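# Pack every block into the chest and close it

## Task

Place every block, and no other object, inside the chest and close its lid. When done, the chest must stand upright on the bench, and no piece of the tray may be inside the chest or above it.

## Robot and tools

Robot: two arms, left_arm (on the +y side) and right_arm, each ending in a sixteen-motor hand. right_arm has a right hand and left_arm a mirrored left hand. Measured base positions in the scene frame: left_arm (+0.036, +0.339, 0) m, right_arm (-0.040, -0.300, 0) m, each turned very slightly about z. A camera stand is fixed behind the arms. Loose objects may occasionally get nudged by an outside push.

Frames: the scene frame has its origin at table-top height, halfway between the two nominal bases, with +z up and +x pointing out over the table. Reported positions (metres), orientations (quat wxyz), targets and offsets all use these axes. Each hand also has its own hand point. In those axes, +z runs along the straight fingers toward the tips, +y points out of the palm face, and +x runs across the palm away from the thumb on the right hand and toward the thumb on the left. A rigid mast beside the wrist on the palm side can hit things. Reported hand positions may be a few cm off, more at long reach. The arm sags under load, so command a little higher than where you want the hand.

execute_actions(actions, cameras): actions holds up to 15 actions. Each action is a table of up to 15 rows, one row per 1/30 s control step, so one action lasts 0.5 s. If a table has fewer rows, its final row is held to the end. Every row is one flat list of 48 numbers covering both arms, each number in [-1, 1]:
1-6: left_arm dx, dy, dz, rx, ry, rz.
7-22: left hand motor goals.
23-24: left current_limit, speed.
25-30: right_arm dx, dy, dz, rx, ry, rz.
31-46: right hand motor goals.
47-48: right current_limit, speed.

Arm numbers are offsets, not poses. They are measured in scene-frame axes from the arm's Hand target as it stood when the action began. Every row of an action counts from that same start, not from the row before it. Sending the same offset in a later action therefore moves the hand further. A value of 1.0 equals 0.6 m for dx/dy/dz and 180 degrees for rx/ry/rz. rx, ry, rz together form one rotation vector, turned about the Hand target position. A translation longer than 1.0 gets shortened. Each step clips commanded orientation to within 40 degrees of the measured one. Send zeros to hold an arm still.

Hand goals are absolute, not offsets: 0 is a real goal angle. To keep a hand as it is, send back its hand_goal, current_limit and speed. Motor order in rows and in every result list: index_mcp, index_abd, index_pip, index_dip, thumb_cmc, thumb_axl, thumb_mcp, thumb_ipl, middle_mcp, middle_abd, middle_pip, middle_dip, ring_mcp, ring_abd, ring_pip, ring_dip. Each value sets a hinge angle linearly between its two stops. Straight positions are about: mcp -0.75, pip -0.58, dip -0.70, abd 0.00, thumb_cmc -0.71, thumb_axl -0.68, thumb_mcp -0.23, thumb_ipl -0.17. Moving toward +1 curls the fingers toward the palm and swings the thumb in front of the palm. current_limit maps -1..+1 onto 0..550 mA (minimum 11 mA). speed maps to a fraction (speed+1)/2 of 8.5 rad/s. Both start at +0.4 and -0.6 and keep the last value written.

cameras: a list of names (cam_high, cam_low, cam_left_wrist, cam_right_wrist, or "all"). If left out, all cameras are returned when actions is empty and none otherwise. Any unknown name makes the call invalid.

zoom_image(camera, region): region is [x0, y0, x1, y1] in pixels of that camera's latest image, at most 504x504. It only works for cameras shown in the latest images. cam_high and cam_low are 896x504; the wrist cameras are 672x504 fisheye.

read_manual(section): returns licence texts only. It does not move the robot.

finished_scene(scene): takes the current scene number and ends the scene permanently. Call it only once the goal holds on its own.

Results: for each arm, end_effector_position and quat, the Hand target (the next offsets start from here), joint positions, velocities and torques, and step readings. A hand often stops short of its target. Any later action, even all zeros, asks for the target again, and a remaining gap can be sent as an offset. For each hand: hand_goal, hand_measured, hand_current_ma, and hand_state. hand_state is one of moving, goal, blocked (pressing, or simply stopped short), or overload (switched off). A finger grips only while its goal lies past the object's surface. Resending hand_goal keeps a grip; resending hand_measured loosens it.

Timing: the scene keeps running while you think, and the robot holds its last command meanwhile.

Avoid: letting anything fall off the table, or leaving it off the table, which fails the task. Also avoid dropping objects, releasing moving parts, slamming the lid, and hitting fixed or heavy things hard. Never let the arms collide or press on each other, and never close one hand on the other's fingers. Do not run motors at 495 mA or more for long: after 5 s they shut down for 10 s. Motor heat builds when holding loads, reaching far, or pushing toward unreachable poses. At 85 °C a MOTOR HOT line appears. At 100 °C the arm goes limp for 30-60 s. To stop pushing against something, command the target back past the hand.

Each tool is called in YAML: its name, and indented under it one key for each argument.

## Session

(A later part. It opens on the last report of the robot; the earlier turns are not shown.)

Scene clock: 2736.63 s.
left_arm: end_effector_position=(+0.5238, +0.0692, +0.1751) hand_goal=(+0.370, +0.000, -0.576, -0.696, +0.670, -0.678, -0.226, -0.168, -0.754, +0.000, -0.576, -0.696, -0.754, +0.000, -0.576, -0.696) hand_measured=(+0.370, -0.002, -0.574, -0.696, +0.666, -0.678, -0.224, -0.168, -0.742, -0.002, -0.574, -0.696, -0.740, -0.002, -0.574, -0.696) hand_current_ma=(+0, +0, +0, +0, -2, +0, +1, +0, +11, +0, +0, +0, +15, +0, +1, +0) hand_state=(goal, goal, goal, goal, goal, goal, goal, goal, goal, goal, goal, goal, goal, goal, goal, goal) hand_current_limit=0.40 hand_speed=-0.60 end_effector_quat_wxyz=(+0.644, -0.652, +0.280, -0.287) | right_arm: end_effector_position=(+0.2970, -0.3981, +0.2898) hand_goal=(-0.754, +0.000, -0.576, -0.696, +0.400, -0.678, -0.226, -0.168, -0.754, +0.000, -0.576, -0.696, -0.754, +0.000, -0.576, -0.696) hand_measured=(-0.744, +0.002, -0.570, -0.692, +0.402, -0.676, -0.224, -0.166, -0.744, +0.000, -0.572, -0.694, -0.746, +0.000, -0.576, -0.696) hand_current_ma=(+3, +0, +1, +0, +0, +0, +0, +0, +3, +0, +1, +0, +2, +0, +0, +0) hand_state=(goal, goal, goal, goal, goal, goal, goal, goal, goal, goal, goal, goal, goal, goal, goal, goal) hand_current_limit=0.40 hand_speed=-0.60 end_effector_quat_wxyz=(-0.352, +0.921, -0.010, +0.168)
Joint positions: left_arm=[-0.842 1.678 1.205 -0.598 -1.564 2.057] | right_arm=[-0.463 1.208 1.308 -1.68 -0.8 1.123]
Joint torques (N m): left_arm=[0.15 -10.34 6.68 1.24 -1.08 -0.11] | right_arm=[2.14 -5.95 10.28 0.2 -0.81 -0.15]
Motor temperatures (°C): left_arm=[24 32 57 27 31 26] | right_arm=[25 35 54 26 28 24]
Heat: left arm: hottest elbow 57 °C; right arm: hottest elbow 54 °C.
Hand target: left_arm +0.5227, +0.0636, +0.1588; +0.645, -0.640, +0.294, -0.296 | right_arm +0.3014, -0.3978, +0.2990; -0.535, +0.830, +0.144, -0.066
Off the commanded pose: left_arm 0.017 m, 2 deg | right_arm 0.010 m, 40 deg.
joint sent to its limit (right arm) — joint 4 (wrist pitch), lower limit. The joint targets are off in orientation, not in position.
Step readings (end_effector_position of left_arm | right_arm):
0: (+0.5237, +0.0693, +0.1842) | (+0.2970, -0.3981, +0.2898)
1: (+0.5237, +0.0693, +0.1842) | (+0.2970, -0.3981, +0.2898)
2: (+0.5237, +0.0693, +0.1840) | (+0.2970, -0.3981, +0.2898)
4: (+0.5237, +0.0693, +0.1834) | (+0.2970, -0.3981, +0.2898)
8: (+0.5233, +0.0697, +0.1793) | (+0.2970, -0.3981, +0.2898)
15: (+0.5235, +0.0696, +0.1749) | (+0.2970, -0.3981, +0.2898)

execute_actions:
  actions:
    - [[0,0,-0.01,0,0,0,0.37,0,-0.576,-0.696,0.671,-0.678,-0.226,-0.168,-0.754,0,-0.576,-0.696,-0.754,0,-0.576,-0.696,0.4,-0.6,0,0,0,0,0,0,-0.754,0,-0.576,-0.696,0.4,-0.678,-0.226,-0.168,-0.754,0,-0.576,-0.696,-0.754,0,-0.576,-0.696,0.4,-0.6]]
  cameras: ["cam_low"]

zoom_image:
  camera: "cam_low"
  region: [530, 170, 670, 260]

Scene clock: 2748.27 s.
left_arm: end_effector_position=(+0.5241, +0.0689, +0.1699) hand_goal=(+0.370, +0.000, -0.576, -0.696, +0.670, -0.678, -0.226, -0.168, -0.754, +0.000, -0.576, -0.696, -0.754, +0.000, -0.576, -0.696) hand_measured=(+0.370, -0.002, -0.574, -0.696, +0.666, -0.678, -0.224, -0.168, -0.742, -0.002, -0.574, -0.696, -0.740, -0.002, -0.574, -0.696) hand_current_ma=(+0, +0, +0, +0, -2, +0, +1, +0, +11, +0, +0, +0, +15, +0, +1, +0) hand_state=(goal, goal, goal, goal, goal, goal, goal, goal, goal, goal, goal, goal, goal, goal, goal, goal) hand_current_limit=0.40 hand_speed=-0.60 end_effector_quat_wxyz=(+0.644, -0.652, +0.279, -0.288) | right_arm: end_effector_position=(+0.2970, -0.3981, +0.2898) hand_goal=(-0.754, +0.000, -0.576, -0.696, +0.400, -0.678, -0.226, -0.168, -0.754, +0.000, -0.576, -0.696, -0.754, +0.000, -0.576, -0.696) hand_measured=(-0.744, +0.002, -0.570, -0.692, +0.402, -0.676, -0.224, -0.166, -0.744, +0.000, -0.572, -0.694, -0.746, +0.000, -0.576, -0.696) hand_current_ma=(+3, +0, +1, +0, +0, +0, +0, +0, +3, +0, +1, +0, +2, +0, +0, +0) hand_state=(goal, goal, goal, goal, goal, goal, goal, goal, goal, goal, goal, goal, goal, goal, goal, goal) hand_current_limit=0.40 hand_speed=-0.60 end_effector_quat_wxyz=(-0.352, +0.921, -0.010, +0.168)
Joint positions: left_arm=[-0.842 1.685 1.198 -0.581 -1.564 2.057] | right_arm=[-0.463 1.208 1.308 -1.68 -0.8 1.123]
Joint torques (N m): left_arm=[0.15 -10.46 6.64 1.28 -1.08 -0.11] | right_arm=[2.2 -6.01 10.28 0.21 -0.81 -0.15]
Motor temperatures (°C): left_arm=[24 32 57 27 31 26] | right_arm=[25 35 54 26 28 24]
Heat: left arm: hottest elbow 57 °C; right arm: hottest elbow 54 °C.
Hand target: left_arm +0.5227, +0.0636, +0.1529; +0.645, -0.640, +0.294, -0.296 | right_arm +0.3014, -0.3978, +0.2990; -0.535, +0.830, +0.144, -0.066
Off the commanded pose: left_arm 0.018 m, 2 deg | right_arm 0.010 m, 40 deg.
joint sent to its limit (right arm) — joint 4 (wrist pitch), lower limit. The joint targets are off in orientation, not in position.
Step readings (end_effector_position of left_arm | right_arm):
0: (+0.5239, +0.0691, +0.1751) | (+0.2970, -0.3981, +0.2898)
1: (+0.5239, +0.0691, +0.1751) | (+0.2970, -0.3981, +0.2898)
2: (+0.5239, +0.0691, +0.1751) | (+0.2970, -0.3981, +0.2898)
4: (+0.5241, +0.0689, +0.1748) | (+0.2970, -0.3981, +0.2898)
8: (+0.5238, +0.0692, +0.1728) | (+0.2970, -0.3981, +0.2898)
15: (+0.5238, +0.0692, +0.1697) | (+0.2970, -0.3981, +0.2898)
Images, in order (width x height): cam_low 896x504.

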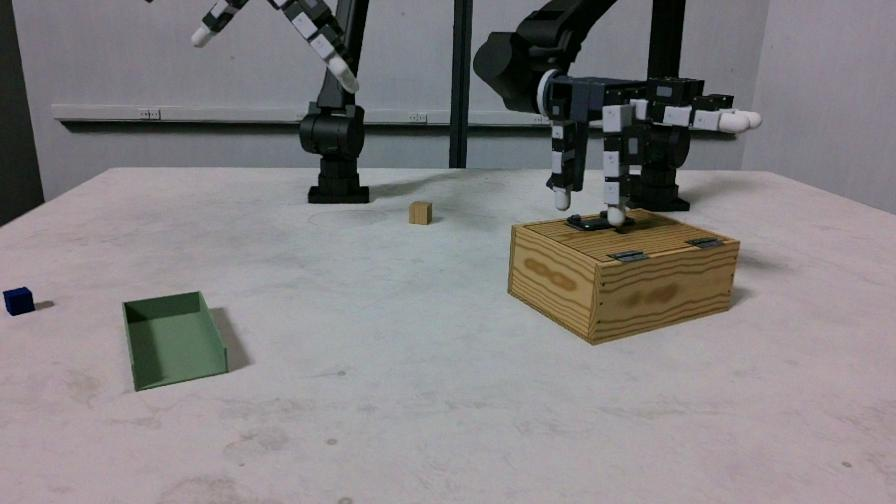

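Scaled by 3.600.

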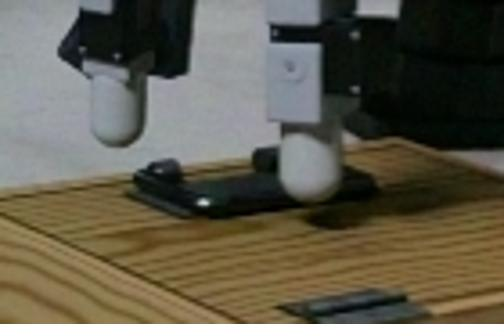

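execute_actions:
  actions:
    - [[0,0,0,0,0,0,0.37,0,-0.576,-0.696,0.671,-0.678,-0.14,-0.168,-0.754,0,-0.576,-0.696,-0.754,0,-0.576,-0.696,0.4,-0.6,0,0,0,0,0,0,-0.754,0,-0.576,-0.696,0.4,-0.678,-0.226,-0.168,-0.754,0,-0.576,-0.696,-0.754,0,-0.576,-0.696,0.4,-0.6]]
    - [[0,0,-0.007,0,0,0,0.37,0,-0.576,-0.696,0.671,-0.678,-0.14,-0.168,-0.754,0,-0.576,-0.696,-0.754,0,-0.576,-0.696,0.4,-0.6,0,0,0,0,0,0,-0.754,0,-0.576,-0.696,0.4,-0.678,-0.226,-0.168,-0.754,0,-0.576,-0.696,-0.754,0,-0.576,-0.696,0.4,-0.6]]
  cameras: ["cam_low","cam_high"]

zoom_image:
  camera: "cam_low"
  region: [530, 170, 670, 260]

zoom_image:
  camera: "cam_high"
  region: [390, 210, 470, 280]

Scene clock: 2772.07 s.
left_arm: end_effector_position=(+0.5243, +0.0687, +0.1660) hand_goal=(+0.370, +0.000, -0.576, -0.696, +0.670, -0.678, -0.140, -0.168, -0.754, +0.000, -0.576, -0.696, -0.754, +0.000, -0.576, -0.696) hand_measured=(+0.370, -0.002, -0.574, -0.696, +0.666, -0.678, -0.142, -0.168, -0.742, -0.002, -0.574, -0.696, -0.740, -0.002, -0.574, -0.696) hand_current_ma=(+0, +0, +0, +0, -2, +0, -2, +0, +11, +0, +0, +0, +15, +0, +1, +0) hand_state=(goal, goal, goal, goal, goal, goal, goal, goal, goal, goal, goal, goal, goal, goal, goal, goal) hand_current_limit=0.40 hand_speed=-0.60 end_effector_quat_wxyz=(+0.643, -0.653, +0.278, -0.288) | right_arm: end_effector_position=(+0.2970, -0.3981, +0.2898) hand_goal=(-0.754, +0.000, -0.576, -0.696, +0.400, -0.678, -0.226, -0.168, -0.754, +0.000, -0.576, -0.696, -0.754, +0.000, -0.576, -0.696) hand_measured=(-0.744, +0.002, -0.570, -0.692, +0.402, -0.676, -0.224, -0.166, -0.744, +0.000, -0.572, -0.694, -0.746, +0.000, -0.576, -0.696) hand_current_ma=(+3, +0, +1, +0, +0, +0, +0, +0, +3, +0, +1, +0, +2, +0, +0, +0) hand_state=(goal, goal, goal, goal, goal, goal, goal, goal, goal, goal, goal, goal, goal, goal, goal, goal) hand_current_limit=0.40 hand_speed=-0.60 end_effector_quat_wxyz=(-0.352, +0.921, -0.010, +0.168)
Joint positions: left_arm=[-0.842 1.69 1.193 -0.569 -1.564 2.057] | right_arm=[-0.463 1.208 1.308 -1.68 -0.8 1.123]
Joint torques (N m): left_arm=[0.03 -10.4 6.54 1.14 -1.08 -0.1] | right_arm=[2.14 -5.89 10.28 0.18 -0.81 -0.15]
Motor temperatures (°C): left_arm=[24 33 55 27 31 26] | right_arm=[25 35 54 26 28 24]
Heat: left arm: hottest elbow 55 °C; right arm: hottest elbow 54 °C.
Hand target: left_arm +0.5227, +0.0636, +0.1487; +0.645, -0.640, +0.294, -0.296 | right_arm +0.3014, -0.3978, +0.2990; -0.535, +0.830, +0.144, -0.066
Off the commanded pose: left_arm 0.018 m, 2 deg | right_arm 0.010 m, 40 deg.
joint sent to its limit (right arm) — joint 4 (wrist pitch), lower limit. The joint targets are off in orientation, not in position.
Step readings (end_effector_position of left_arm | right_arm):
0: (+0.5242, +0.0688, +0.1699) | (+0.2970, -0.3981, +0.2898)
1: (+0.5242, +0.0688, +0.1699) | (+0.2970, -0.3981, +0.2898)
2: (+0.5242, +0.0688, +0.1699) | (+0.2970, -0.3981, +0.2898)
4: (+0.5242, +0.0688, +0.1699) | (+0.2970, -0.3981, +0.2898)
8: (+0.5242, +0.0688, +0.1699) | (+0.2970, -0.3981, +0.2898)
15: (+0.5242, +0.0688, +0.1699) | (+0.2970, -0.3981, +0.2898)
16: (+0.5242, +0.0688, +0.1699) | (+0.2970, -0.3981, +0.2898)
17: (+0.5243, +0.0687, +0.1700) | (+0.2970, -0.3981, +0.2898)
19: (+0.5245, +0.0685, +0.1699) | (+0.2970, -0.3981, +0.2898)
23: (+0.5244, +0.0686, +0.1686) | (+0.2970, -0.3981, +0.2898)
30: (+0.5241, +0.0689, +0.1659) | (+0.2970, -0.3981, +0.2898)
Images, in order (width x height): cam_high 896x504, cam_low 896x504.

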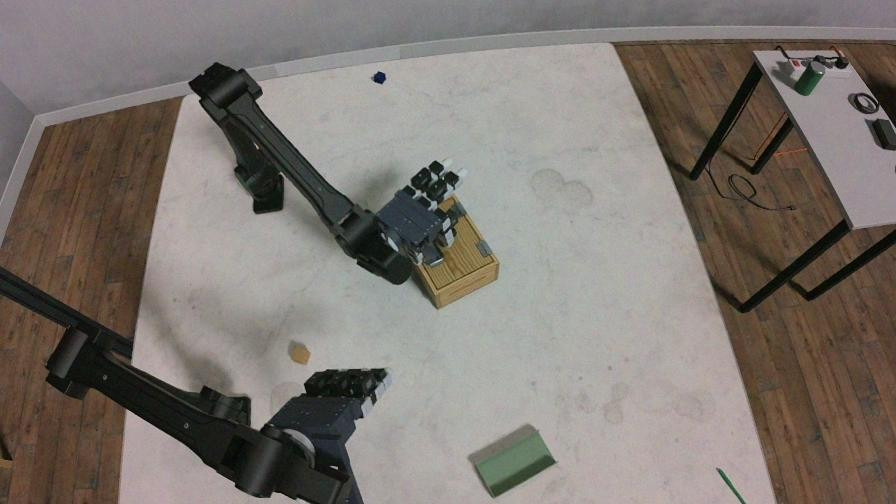

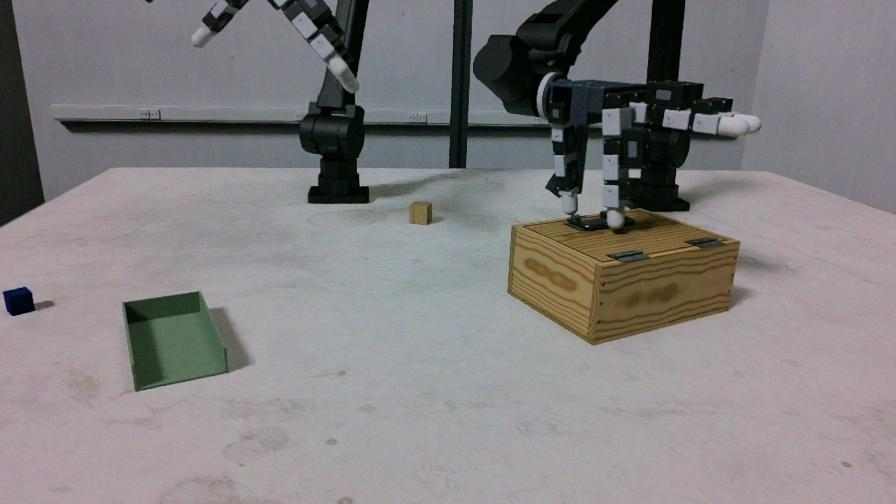

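Scaled by 3.600.

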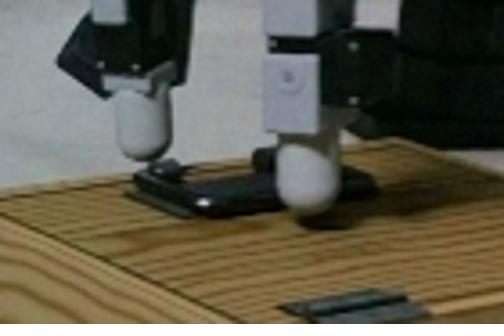

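Scaled by 6.300.

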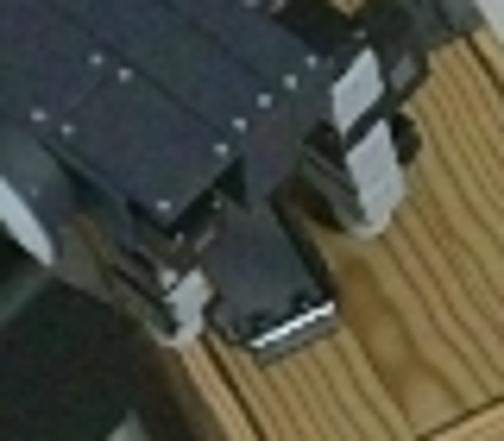

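execute_actions:
  actions:
    - [[0,0,-0.006,0,0,0,0.37,0,-0.576,-0.696,0.671,-0.678,-0.14,-0.168,-0.754,0,-0.576,-0.696,-0.754,0,-0.576,-0.696,0.4,-0.6,0,0,0,0,0,0,-0.754,0,-0.576,-0.696,0.4,-0.678,-0.226,-0.168,-0.754,0,-0.576,-0.696,-0.754,0,-0.576,-0.696,0.4,-0.6]]
  cameras: ["cam_low"]

zoom_image:
  camera: "cam_low"
  region: [530, 170, 670, 260]

Scene clock: 2815.20 s.
left_arm: end_effector_position=(+0.5244, +0.0686, +0.1628) hand_goal=(+0.370, +0.000, -0.576, -0.696, +0.670, -0.678, -0.140, -0.168, -0.754, +0.000, -0.576, -0.696, -0.754, +0.000, -0.576, -0.696) hand_measured=(+0.370, -0.002, -0.574, -0.696, +0.666, -0.678, -0.142, -0.168, -0.742, -0.002, -0.574, -0.696, -0.740, -0.002, -0.574, -0.696) hand_current_ma=(+0, +0, +0, +0, -2, +0, -2, +0, +11, +0, +0, +0, +15, +0, +1, +0) hand_state=(goal, goal, goal, goal, goal, goal, goal, goal, goal, goal, goal, goal, goal, goal, goal, goal) hand_current_limit=0.40 hand_speed=-0.60 end_effector_quat_wxyz=(+0.643, -0.653, +0.278, -0.289) | right_arm: end_effector_position=(+0.2970, -0.3981, +0.2898) hand_goal=(-0.754, +0.000, -0.576, -0.696, +0.400, -0.678, -0.226, -0.168, -0.754, +0.000, -0.576, -0.696, -0.754, +0.000, -0.576, -0.696) hand_measured=(-0.744, +0.002, -0.570, -0.692, +0.402, -0.676, -0.224, -0.166, -0.744, +0.000, -0.572, -0.694, -0.746, +0.000, -0.576, -0.696) hand_current_ma=(+3, +0, +1, +0, +0, +0, +0, +0, +3, +0, +1, +0, +2, +0, +0, +0) hand_state=(goal, goal, goal, goal, goal, goal, goal, goal, goal, goal, goal, goal, goal, goal, goal, goal) hand_current_limit=0.40 hand_speed=-0.60 end_effector_quat_wxyz=(-0.352, +0.921, -0.010, +0.168)
Joint positions: left_arm=[-0.842 1.694 1.189 -0.56 -1.564 2.057] | right_arm=[-0.463 1.208 1.308 -1.68 -0.8 1.123]
Joint torques (N m): left_arm=[0.15 -10.46 6.5 1.24 -1.07 -0.06] | right_arm=[2.14 -5.89 10.28 0.18 -0.81 -0.15]
Heat: left arm: hottest elbow 53 °C; right arm: hottest elbow 54 °C.
Hand target: left_arm +0.5227, +0.0636, +0.1451; +0.645, -0.640, +0.294, -0.296 | right_arm +0.3014, -0.3978, +0.2990; -0.535, +0.830, +0.144, -0.066
Off the commanded pose: left_arm 0.018 m, 2 deg | right_arm 0.010 m, 40 deg.
joint sent to its limit (right arm) — joint 4 (wrist pitch), lower limit. The joint targets are off in orientation, not in position.
Step readings (end_effector_position of left_arm | right_arm):
0: (+0.5243, +0.0687, +0.1660) | (+0.2970, -0.3981, +0.2898)
1: (+0.5243, +0.0687, +0.1660) | (+0.2970, -0.3981, +0.2898)
2: (+0.5243, +0.0687, +0.1660) | (+0.2970, -0.3981, +0.2898)
4: (+0.5245, +0.0685, +0.1659) | (+0.2970, -0.3981, +0.2898)
8: (+0.5248, +0.0681, +0.1651) | (+0.2970, -0.3981, +0.2898)
15: (+0.5242, +0.0688, +0.1629) | (+0.2970, -0.3981, +0.2898)
Images, in order (width x height): cam_low 896x504.

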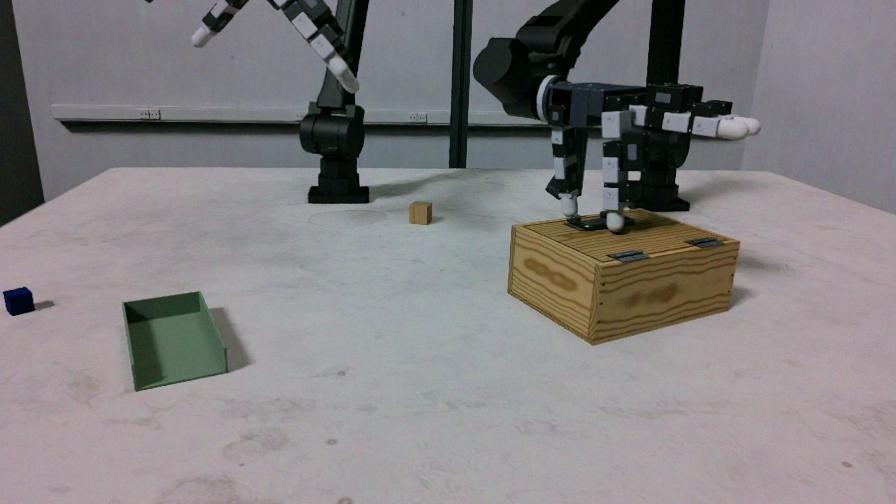

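Scaled by 3.600.

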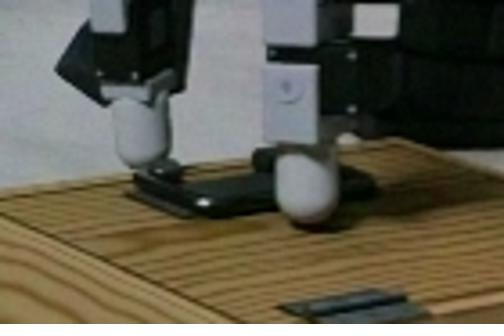

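execute_actions:
  actions:
    - [[0,0,0,0,0,0,0.205,0,-0.358,-0.696,0.671,-0.678,-0.14,-0.168,-0.754,0,-0.576,-0.696,-0.754,0,-0.576,-0.696,0.4,-0.6,0,0,0,0,0,0,-0.754,0,-0.576,-0.696,0.4,-0.678,-0.226,-0.168,-0.754,0,-0.576,-0.696,-0.754,0,-0.576,-0.696,0.4,-0.6]]
    - [[0,0,-0.007,0,0,0,0.205,0,-0.358,-0.696,0.671,-0.678,-0.14,-0.168,-0.754,0,-0.576,-0.696,-0.754,0,-0.576,-0.696,0.4,-0.6,0,0,0,0,0,0,-0.754,0,-0.576,-0.696,0.4,-0.678,-0.226,-0.168,-0.754,0,-0.576,-0.696,-0.754,0,-0.576,-0.696,0.4,-0.6]]
  cameras: ["cam_low"]

zoom_image:
  camera: "cam_low"
  region: [530, 170, 670, 260]

Scene clock: 2840.93 s.
left_arm: end_effector_position=(+0.5252, +0.0674, +0.1618) hand_goal=(+0.204, +0.000, -0.358, -0.696, +0.670, -0.678, -0.140, -0.168, -0.754, +0.000, -0.576, -0.696, -0.754, +0.000, -0.576, -0.696) hand_measured=(+0.214, -0.002, -0.360, -0.696, +0.672, -0.678, -0.142, -0.168, -0.742, -0.002, -0.574, -0.696, -0.740, -0.002, -0.574, -0.696) hand_current_ma=(+10, +0, -1, +0, +0, +0, -2, +0, +11, +0, +0, +0, +15, +0, +1, +0) hand_state=(goal, goal, goal, goal, goal, goal, goal, goal, goal, goal, goal, goal, goal, goal, goal, goal) hand_current_limit=0.40 hand_speed=-0.60 end_effector_quat_wxyz=(+0.642, -0.653, +0.276, -0.291) | right_arm: end_effector_position=(+0.2970, -0.3981, +0.2898) hand_goal=(-0.754, +0.000, -0.576, -0.696, +0.400, -0.678, -0.226, -0.168, -0.754, +0.000, -0.576, -0.696, -0.754, +0.000, -0.576, -0.696) hand_measured=(-0.744, +0.002, -0.570, -0.692, +0.402, -0.676, -0.224, -0.166, -0.744, +0.000, -0.572, -0.694, -0.746, +0.000, -0.576, -0.696) hand_current_ma=(+3, +0, +1, +0, +0, +0, +0, +0, +3, +0, +1, +0, +2, +0, +0, +0) hand_state=(goal, goal, goal, goal, goal, goal, goal, goal, goal, goal, goal, goal, goal, goal, goal, goal) hand_current_limit=0.40 hand_speed=-0.60 end_effector_quat_wxyz=(-0.352, +0.921, -0.010, +0.168)
Joint positions: left_arm=[-0.842 1.697 1.189 -0.551 -1.564 2.057] | right_arm=[-0.463 1.208 1.308 -1.68 -0.8 1.123]
Joint torques (N m): left_arm=[0.32 -10.11 6.17 1.25 -1.06 -0.1] | right_arm=[2.2 -6.01 10.28 0.21 -0.81 -0.15]
Heat: left arm: hottest elbow 54 °C; right arm: hottest elbow 54 °C.
Hand target: left_arm +0.5227, +0.0636, +0.1409; +0.645, -0.640, +0.294, -0.296 | right_arm +0.3014, -0.3978, +0.2990; -0.535, +0.830, +0.144, -0.066
Off the commanded pose: left_arm 0.021 m, 3 deg | right_arm 0.010 m, 40 deg.
joint sent to its limit (right arm) — joint 4 (wrist pitch), lower limit. The joint targets are off in orientation, not in position.
Step readings (end_effector_position of left_arm | right_arm):
0: (+0.5244, +0.0685, +0.1628) | (+0.2970, -0.3981, +0.2898)
1: (+0.5244, +0.0685, +0.1628) | (+0.2970, -0.3981, +0.2898)
2: (+0.5244, +0.0685, +0.1628) | (+0.2970, -0.3981, +0.2898)
4: (+0.5243, +0.0684, +0.1628) | (+0.2970, -0.3981, +0.2898)
8: (+0.5243, +0.0684, +0.1628) | (+0.2970, -0.3981, +0.2898)
15: (+0.5243, +0.0684, +0.1628) | (+0.2970, -0.3981, +0.2898)
16: (+0.5243, +0.0684, +0.1628) | (+0.2970, -0.3981, +0.2898)
17: (+0.5244, +0.0683, +0.1628) | (+0.2970, -0.3981, +0.2898)
19: (+0.5246, +0.0680, +0.1626) | (+0.2970, -0.3981, +0.2898)
23: (+0.5250, +0.0677, +0.1618) | (+0.2970, -0.3981, +0.2898)
30: (+0.5252, +0.0675, +0.1619) | (+0.2970, -0.3981, +0.2898)
Images, in order (width x height): cam_low 896x504.

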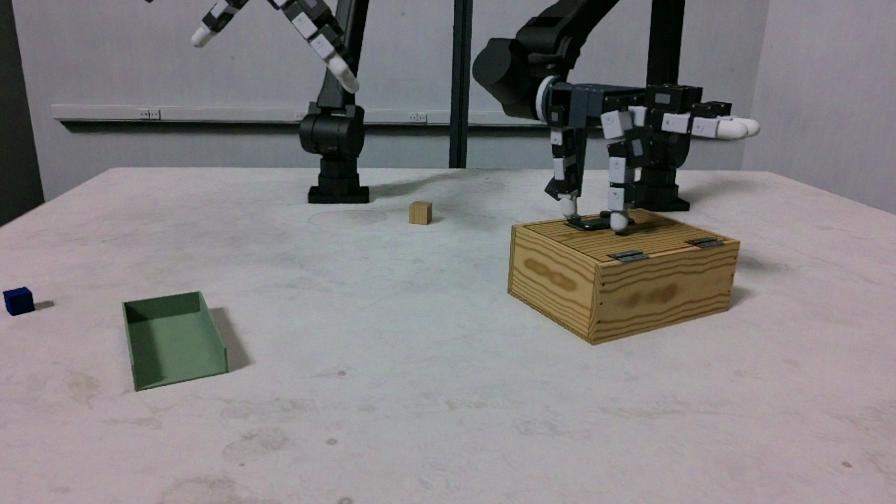

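Scaled by 3.600.

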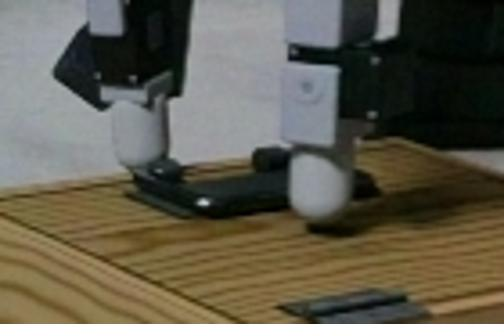

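execute_actions:
  actions:
    - [[0,0,0,0,0,0,0.205,0,-0.25,-0.696,0.671,-0.678,-0.09,-0.168,-0.754,0,-0.576,-0.696,-0.754,0,-0.576,-0.696,0.4,-0.8,0,0,0,0,0,0,-0.754,0,-0.576,-0.696,0.4,-0.678,-0.226,-0.168,-0.754,0,-0.576,-0.696,-0.754,0,-0.576,-0.696,0.4,-0.6]]
  cameras: ["cam_low","cam_high"]

zoom_image:
  camera: "cam_low"
  region: [550, 190, 650, 250]

zoom_image:
  camera: "cam_high"
  region: [400, 220, 470, 280]

Scene clock: 2868.07 s.
left_arm: end_effector_position=(+0.5238, +0.0662, +0.1607) hand_goal=(+0.204, +0.000, -0.250, -0.696, +0.670, -0.678, -0.090, -0.168, -0.754, +0.000, -0.576, -0.696, -0.754, +0.000, -0.576, -0.696) hand_measured=(+0.214, -0.002, -0.252, -0.696, +0.672, -0.678, -0.100, -0.170, -0.742, -0.002, -0.574, -0.696, -0.740, -0.002, -0.574, -0.696) hand_current_ma=(+9, +0, -1, +0, +1, +0, -13, -1, +11, +0, +0, +0, +15, +0, +1, +0) hand_state=(goal, goal, goal, goal, goal, goal, goal, goal, goal, goal, goal, goal, goal, goal, goal, goal) hand_current_limit=0.40 hand_speed=-0.80 end_effector_quat_wxyz=(+0.642, -0.653, +0.277, -0.291) | right_arm: end_effector_position=(+0.2970, -0.3981, +0.2898) hand_goal=(-0.754, +0.000, -0.576, -0.696, +0.400, -0.678, -0.226, -0.168, -0.754, +0.000, -0.576, -0.696, -0.754, +0.000, -0.576, -0.696) hand_measured=(-0.744, +0.002, -0.570, -0.692, +0.402, -0.676, -0.224, -0.166, -0.744, +0.000, -0.572, -0.694, -0.746, +0.000, -0.576, -0.696) hand_current_ma=(+3, +0, +1, +0, +0, +0, +0, +0, +3, +0, +1, +0, +2, +0, +0, +0) hand_state=(goal, goal, goal, goal, goal, goal, goal, goal, goal, goal, goal, goal, goal, goal, goal, goal) hand_current_limit=0.40 hand_speed=-0.60 end_effector_quat_wxyz=(-0.352, +0.921, -0.010, +0.168)
Joint positions: left_arm=[-0.845 1.697 1.186 -0.549 -1.564 2.057] | right_arm=[-0.463 1.208 1.308 -1.68 -0.8 1.123]
Joint torques (N m): left_arm=[0.56 -10.34 6.28 1.25 -1.07 -0.11] | right_arm=[2.2 -5.95 10.28 0.18 -0.81 -0.15]
Heat: left arm: hottest elbow 54 °C; right arm: hottest elbow 54 °C.
Hand target: left_arm +0.5227, +0.0637, +0.1409; +0.645, -0.641, +0.294, -0.296 | right_arm +0.3014, -0.3978, +0.2990; -0.535, +0.830, +0.144, -0.066
Off the commanded pose: left_arm 0.020 m, 2 deg | right_arm 0.010 m, 40 deg.
joint sent to its limit (right arm) — joint 4 (wrist pitch), lower limit. The joint targets are off in orientation, not in position.
Step readings (end_effector_position of left_arm | right_arm):
0: (+0.5252, +0.0674, +0.1618) | (+0.2970, -0.3981, +0.2898)
1: (+0.5252, +0.0674, +0.1618) | (+0.2970, -0.3981, +0.2898)
2: (+0.5252, +0.0674, +0.1618) | (+0.2970, -0.3981, +0.2898)
4: (+0.5249, +0.0675, +0.1612) | (+0.2970, -0.3981, +0.2898)
8: (+0.5240, +0.0664, +0.1608) | (+0.2970, -0.3981, +0.2898)
15: (+0.5238, +0.0663, +0.1607) | (+0.2970, -0.3981, +0.2898)
Images, in order (width x height): cam_high 896x504, cam_low 896x504.

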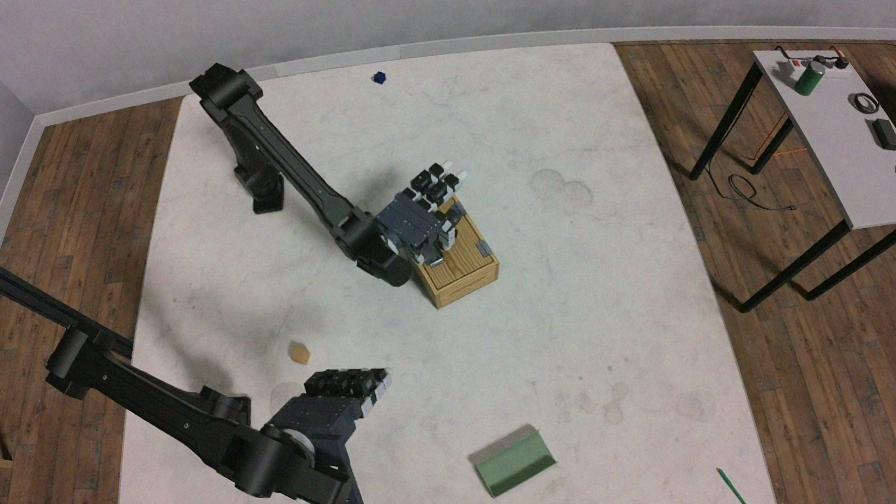

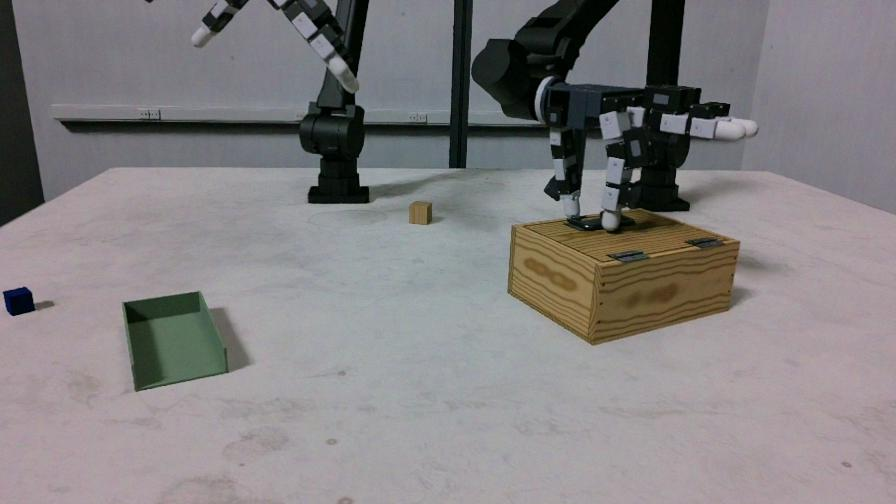

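Scaled by 5.040.

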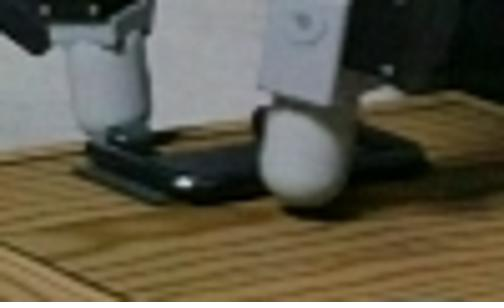

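Scaled by 7.200.

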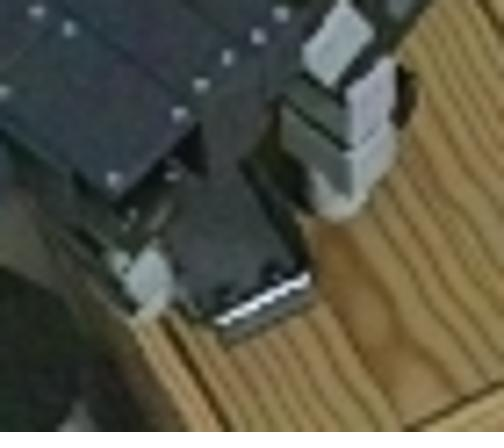

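execute_actions:
  actions:
    - [[0,0,0,0,0,0,0.24,0,-0.05,-0.696,0.671,-0.678,-0.03,-0.12,-0.754,0,-0.576,-0.696,-0.754,0,-0.576,-0.696,0.4,-0.8,0,0,0,0,0,0,-0.754,0,-0.576,-0.696,0.4,-0.678,-0.226,-0.168,-0.754,0,-0.576,-0.696,-0.754,0,-0.576,-0.696,0.4,-0.6]]
    - [[0,0,0,0,0,0,0.34,0,0.15,-0.6,0.671,-0.678,0.1,-0.05,-0.754,0,-0.576,-0.696,-0.754,0,-0.576,-0.696,0.75,-0.8,0,0,0,0,0,0,-0.754,0,-0.576,-0.696,0.4,-0.678,-0.226,-0.168,-0.754,0,-0.576,-0.696,-0.754,0,-0.576,-0.696,0.4,-0.6]]
  cameras: ["cam_low","cam_high"]

zoom_image:
  camera: "cam_low"
  region: [550, 190, 650, 250]

zoom_image:
  camera: "cam_high"
  region: [400, 220, 470, 280]

Scene clock: 2885.63 s.
left_arm: end_effector_position=(+0.5230, +0.0652, +0.1601) hand_goal=(+0.340, +0.000, +0.150, -0.600, +0.670, -0.678, +0.100, -0.050, -0.754, +0.000, -0.576, -0.696, -0.754, +0.000, -0.576, -0.696) hand_measured=(+0.324, -0.004, +0.134, -0.604, +0.672, -0.676, +0.072, -0.054, -0.742, -0.002, -0.574, -0.696, -0.740, -0.002, -0.574, -0.696) hand_current_ma=(-20, -1, -17, -2, +1, +1, -55, -3, +11, +0, +0, +0, +15, +0, +1, +0) hand_state=(goal, goal, goal, goal, goal, goal, blocked, goal, goal, goal, goal, goal, goal, goal, goal, goal) hand_current_limit=0.75 hand_speed=-0.80 end_effector_quat_wxyz=(+0.644, -0.650, +0.278, -0.291) | right_arm: end_effector_position=(+0.2970, -0.3981, +0.2898) hand_goal=(-0.754, +0.000, -0.576, -0.696, +0.400, -0.678, -0.226, -0.168, -0.754, +0.000, -0.576, -0.696, -0.754, +0.000, -0.576, -0.696) hand_measured=(-0.744, +0.002, -0.570, -0.692, +0.402, -0.676, -0.224, -0.166, -0.744, +0.000, -0.572, -0.694, -0.746, +0.000, -0.576, -0.696) hand_current_ma=(+3, +0, +1, +0, +0, +0, +0, +0, +3, +0, +1, +0, +2, +0, +0, +0) hand_state=(goal, goal, goal, goal, goal, goal, goal, goal, goal, goal, goal, goal, goal, goal, goal, goal) hand_current_limit=0.40 hand_speed=-0.60 end_effector_quat_wxyz=(-0.352, +0.921, -0.010, +0.168)
Joint positions: left_arm=[-0.849 1.7 1.186 -0.549 -1.57 2.057] | right_arm=[-0.463 1.208 1.308 -1.68 -0.8 1.123]
Joint torques (N m): left_arm=[0.79 -10.34 6.39 0.95 -0.83 -0.13] | right_arm=[2.14 -6.01 10.28 0.18 -0.81 -0.15]
Heat: left arm: hottest elbow 52 °C; right arm: hottest elbow 54 °C.
Hand target: left_arm +0.5226, +0.0636, +0.1409; +0.645, -0.640, +0.294, -0.296 | right_arm +0.3014, -0.3978, +0.2990; -0.535, +0.830, +0.144, -0.066
Off the commanded pose: left_arm 0.019 m, 2 deg | right_arm 0.010 m, 40 deg.
joint sent to its limit (right arm) — joint 4 (wrist pitch), lower limit. The joint targets are off in orientation, not in position.
Step readings (end_effector_position of left_arm | right_arm):
0: (+0.5238, +0.0662, +0.1607) | (+0.2970, -0.3981, +0.2898)
1: (+0.5238, +0.0662, +0.1607) | (+0.2970, -0.3981, +0.2898)
2: (+0.5238, +0.0662, +0.1607) | (+0.2970, -0.3981, +0.2898)
4: (+0.5233, +0.0653, +0.1607) | (+0.2970, -0.3981, +0.2898)
8: (+0.5228, +0.0648, +0.1613) | (+0.2970, -0.3981, +0.2898)
15: (+0.5229, +0.0653, +0.1617) | (+0.2970, -0.3981, +0.2898)
16: (+0.5229, +0.0653, +0.1617) | (+0.2970, -0.3981, +0.2898)
17: (+0.5229, +0.0653, +0.1617) | (+0.2970, -0.3981, +0.2898)
19: (+0.5230, +0.0653, +0.1613) | (+0.2970, -0.3981, +0.2898)
23: (+0.5230, +0.0652, +0.1603) | (+0.2970, -0.3981, +0.2898)
30: (+0.5230, +0.0652, +0.1601) | (+0.2970, -0.3981, +0.2898)
Images, in order (width x height): cam_high 896x504, cam_low 896x504.

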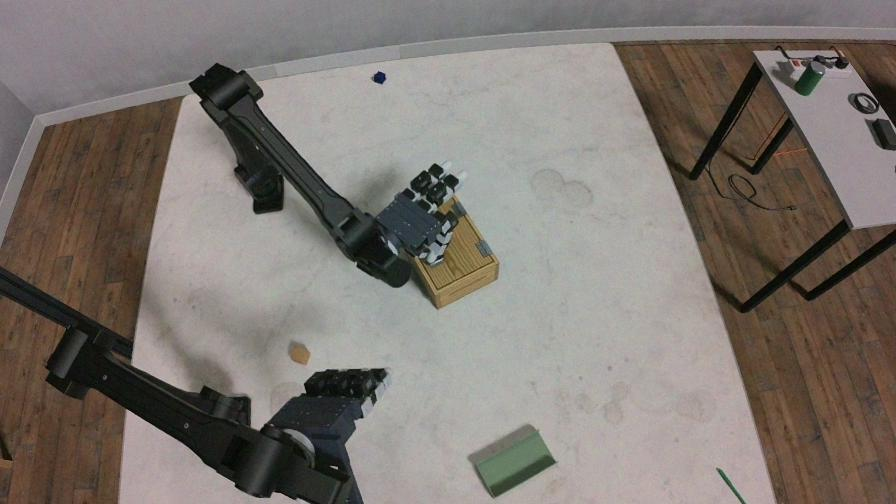

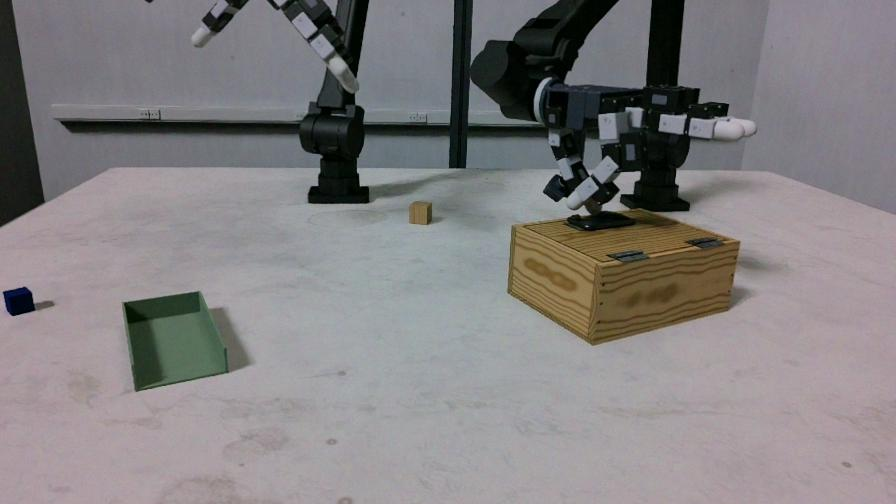

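Scaled by 5.040.

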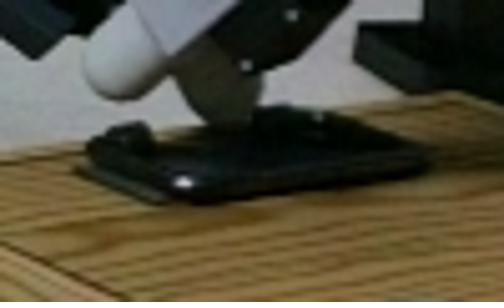

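Scaled by 7.200.

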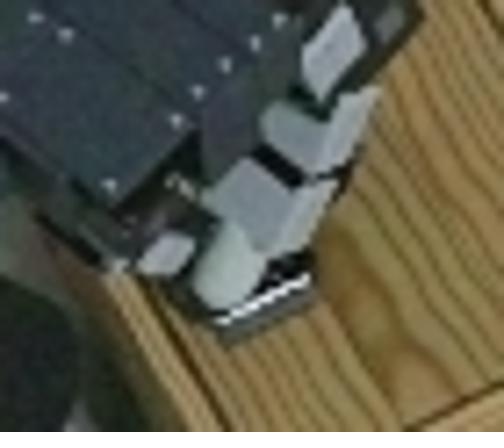

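execute_actions:
  actions:
    - [[0,0,0.06,0,0,0,0.3,0,0.1,-0.696,0.671,-0.678,0.06,-0.05,-0.754,0,-0.576,-0.696,-0.754,0,-0.576,-0.696,0.4,-0.6,0,0,0,0,0,0,-0.89,0,-0.576,-0.696,-0.71,-0.678,-0.226,-0.168,-0.9,0,-0.576,-0.696,-0.754,0,-0.576,-0.696,0.4,-0.6]]
    - [[-0.02,0.02,0.1,0,0,0,0,0,-0.4,-0.696,0.4,-0.678,-0.226,-0.168,-0.754,0,-0.576,-0.696,-0.754,0,-0.576,-0.696,0.4,-0.6,0,0,0,0,0,0,-0.89,0,-0.576,-0.696,-0.71,-0.678,-0.226,-0.168,-0.9,0,-0.576,-0.696,-0.754,0,-0.576,-0.696,0.4,-0.6]]
    - [[-0.25,0.25,0.08,0,0,0,-0.4,0,-0.5,-0.696,0.0,-0.678,-0.226,-0.168,-0.754,0,-0.576,-0.696,-0.754,0,-0.576,-0.696,0.4,-0.6,0,0,0,0,0,0,-0.89,0,-0.576,-0.696,-0.71,-0.678,-0.226,-0.168,-0.9,0,-0.576,-0.696,-0.754,0,-0.576,-0.696,0.4,-0.6]]
  cameras: ["cam_high","cam_low"]

Scene clock: 3133.57 s.
left_arm: end_effector_position=(+0.3668, +0.2259, +0.2898) hand_goal=(-0.400, +0.000, -0.500, -0.696, +0.000, -0.678, -0.226, -0.168, -0.754, +0.000, -0.576, -0.696, -0.754, +0.000, -0.576, -0.696) hand_measured=(-0.382, -0.002, -0.494, -0.694, +0.014, -0.676, -0.224, -0.166, -0.742, -0.002, -0.574, -0.696, -0.740, -0.002, -0.574, -0.696) hand_current_ma=(+23, -1, +4, +1, +15, +1, +1, +1, +11, +0, +0, +0, +15, +0, +1, +0) hand_state=(goal, goal, goal, goal, goal, goal, goal, goal, goal, goal, goal, goal, goal, goal, goal, goal) hand_current_limit=0.40 hand_speed=-0.60 end_effector_quat_wxyz=(+0.639, -0.649, +0.279, -0.303) | right_arm: end_effector_position=(+0.2970, -0.3983, +0.2897) hand_goal=(-0.890, +0.000, -0.576, -0.696, -0.710, -0.678, -0.226, -0.168, -0.900, +0.000, -0.576, -0.696, -0.754, +0.000, -0.576, -0.696) hand_measured=(-0.870, +0.002, -0.570, -0.692, -0.694, -0.676, -0.224, -0.166, -0.882, +0.000, -0.572, -0.694, -0.746, +0.000, -0.576, -0.696) hand_current_ma=(+12, +0, +1, +0, +7, +0, +0, +0, +9, +0, +1, +0, +2, +0, +0, +0) hand_state=(blocked, goal, goal, goal, goal, goal, goal, goal, goal, goal, goal, goal, goal, goal, goal, goal) hand_current_limit=0.40 hand_speed=-0.60 end_effector_quat_wxyz=(-0.351, +0.921, -0.010, +0.168)
Joint positions: left_arm=[-0.87 0.959 0.848 -0.92 -1.572 2.074] | right_arm=[-0.463 1.208 1.308 -1.68 -0.799 1.122]
Joint torques (N m): left_arm=[0.44 -2.73 7.54 0.32 -0.93 0.05] | right_arm=[2.08 -5.89 10.21 0.14 -0.87 -0.1]
Motor temperatures (°C): left_arm=[24 32 49 27 31 26] | right_arm=[25 34 55 26 27 24]
Heat: left arm: hottest elbow 49 °C; right arm: hottest elbow 55 °C.
Hand target: left_arm +0.3606, +0.2256, +0.2849; +0.645, -0.640, +0.294, -0.296 | right_arm +0.3014, -0.3978, +0.2990; -0.535, +0.830, +0.144, -0.066
Off the commanded pose: left_arm 0.008 m, 2 deg | right_arm 0.010 m, 40 deg; orientation clipped at the end of an earlier action of this call.
joint read past its limit (left arm) — joint 5 (wrist yaw), lower limit.
joint sent to its limit (left arm) — joint 5 (wrist yaw), lower limit. The joint targets still meet the commanded pose.
joint sent to its limit (right arm) — joint 4 (wrist pitch), lower limit. The joint targets are off in orientation, not in position.
Step readings (end_effector_position of left_arm | right_arm):
0: (+0.5230, +0.0652, +0.1601) | (+0.2970, -0.3981, +0.2898)
1: (+0.5230, +0.0652, +0.1601) | (+0.2970, -0.3981, +0.2898)
2: (+0.5230, +0.0652, +0.1601) | (+0.2970, -0.3983, +0.2897)
4: (+0.5227, +0.0656, +0.1599) | (+0.2970, -0.3983, +0.2897)
8: (+0.5212, +0.0672, +0.1592) | (+0.2970, -0.3983, +0.2897)
15: (+0.5202, +0.0682, +0.1587) | (+0.2970, -0.3983, +0.2897)
16: (+0.5200, +0.0685, +0.1588) | (+0.2970, -0.3983, +0.2897)
17: (+0.5189, +0.0697, +0.1593) | (+0.2970, -0.3983, +0.2897)
19: (+0.5142, +0.0745, +0.1644) | (+0.2970, -0.3983, +0.2897)
23: (+0.5068, +0.0826, +0.1902) | (+0.2970, -0.3983, +0.2897)
30: (+0.5054, +0.0840, +0.2230) | (+0.2970, -0.3983, +0.2897)
31: (+0.5052, +0.0843, +0.2234) | (+0.2970, -0.3983, +0.2897)
32: (+0.5017, +0.0878, +0.2219) | (+0.2970, -0.3983, +0.2897)
34: (+0.4797, +0.1106, +0.2169) | (+0.2970, -0.3983, +0.2897)
38: (+0.4231, +0.1758, +0.2295) | (+0.2970, -0.3983, +0.2897)
45: (+0.3795, +0.2227, +0.2907) | (+0.2970, -0.3983, +0.2897)
Images, in order (width x height): cam_high 896x504, cam_low 896x504.

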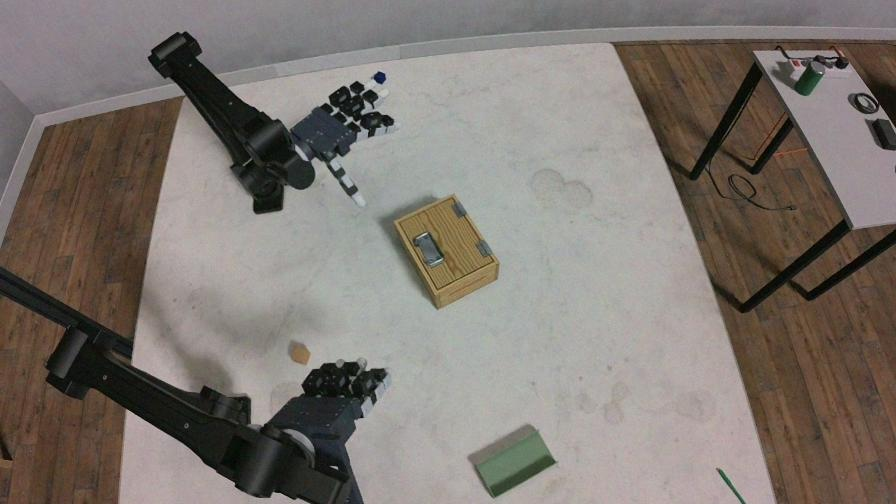

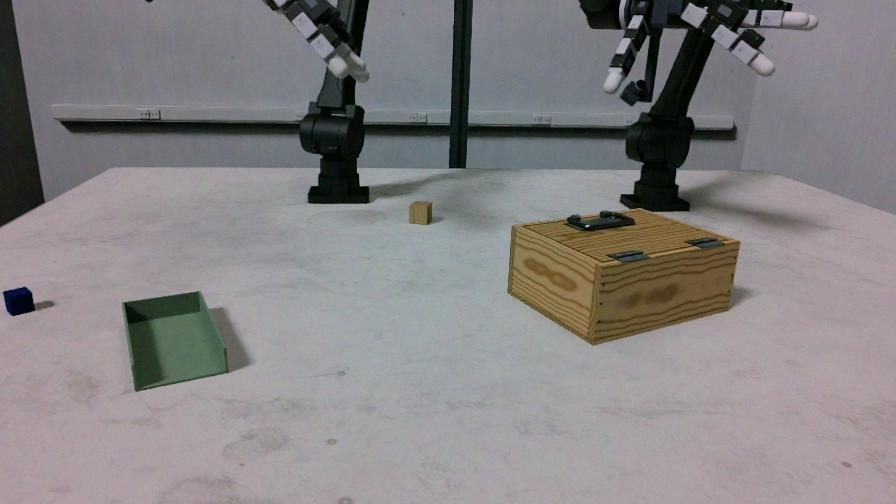

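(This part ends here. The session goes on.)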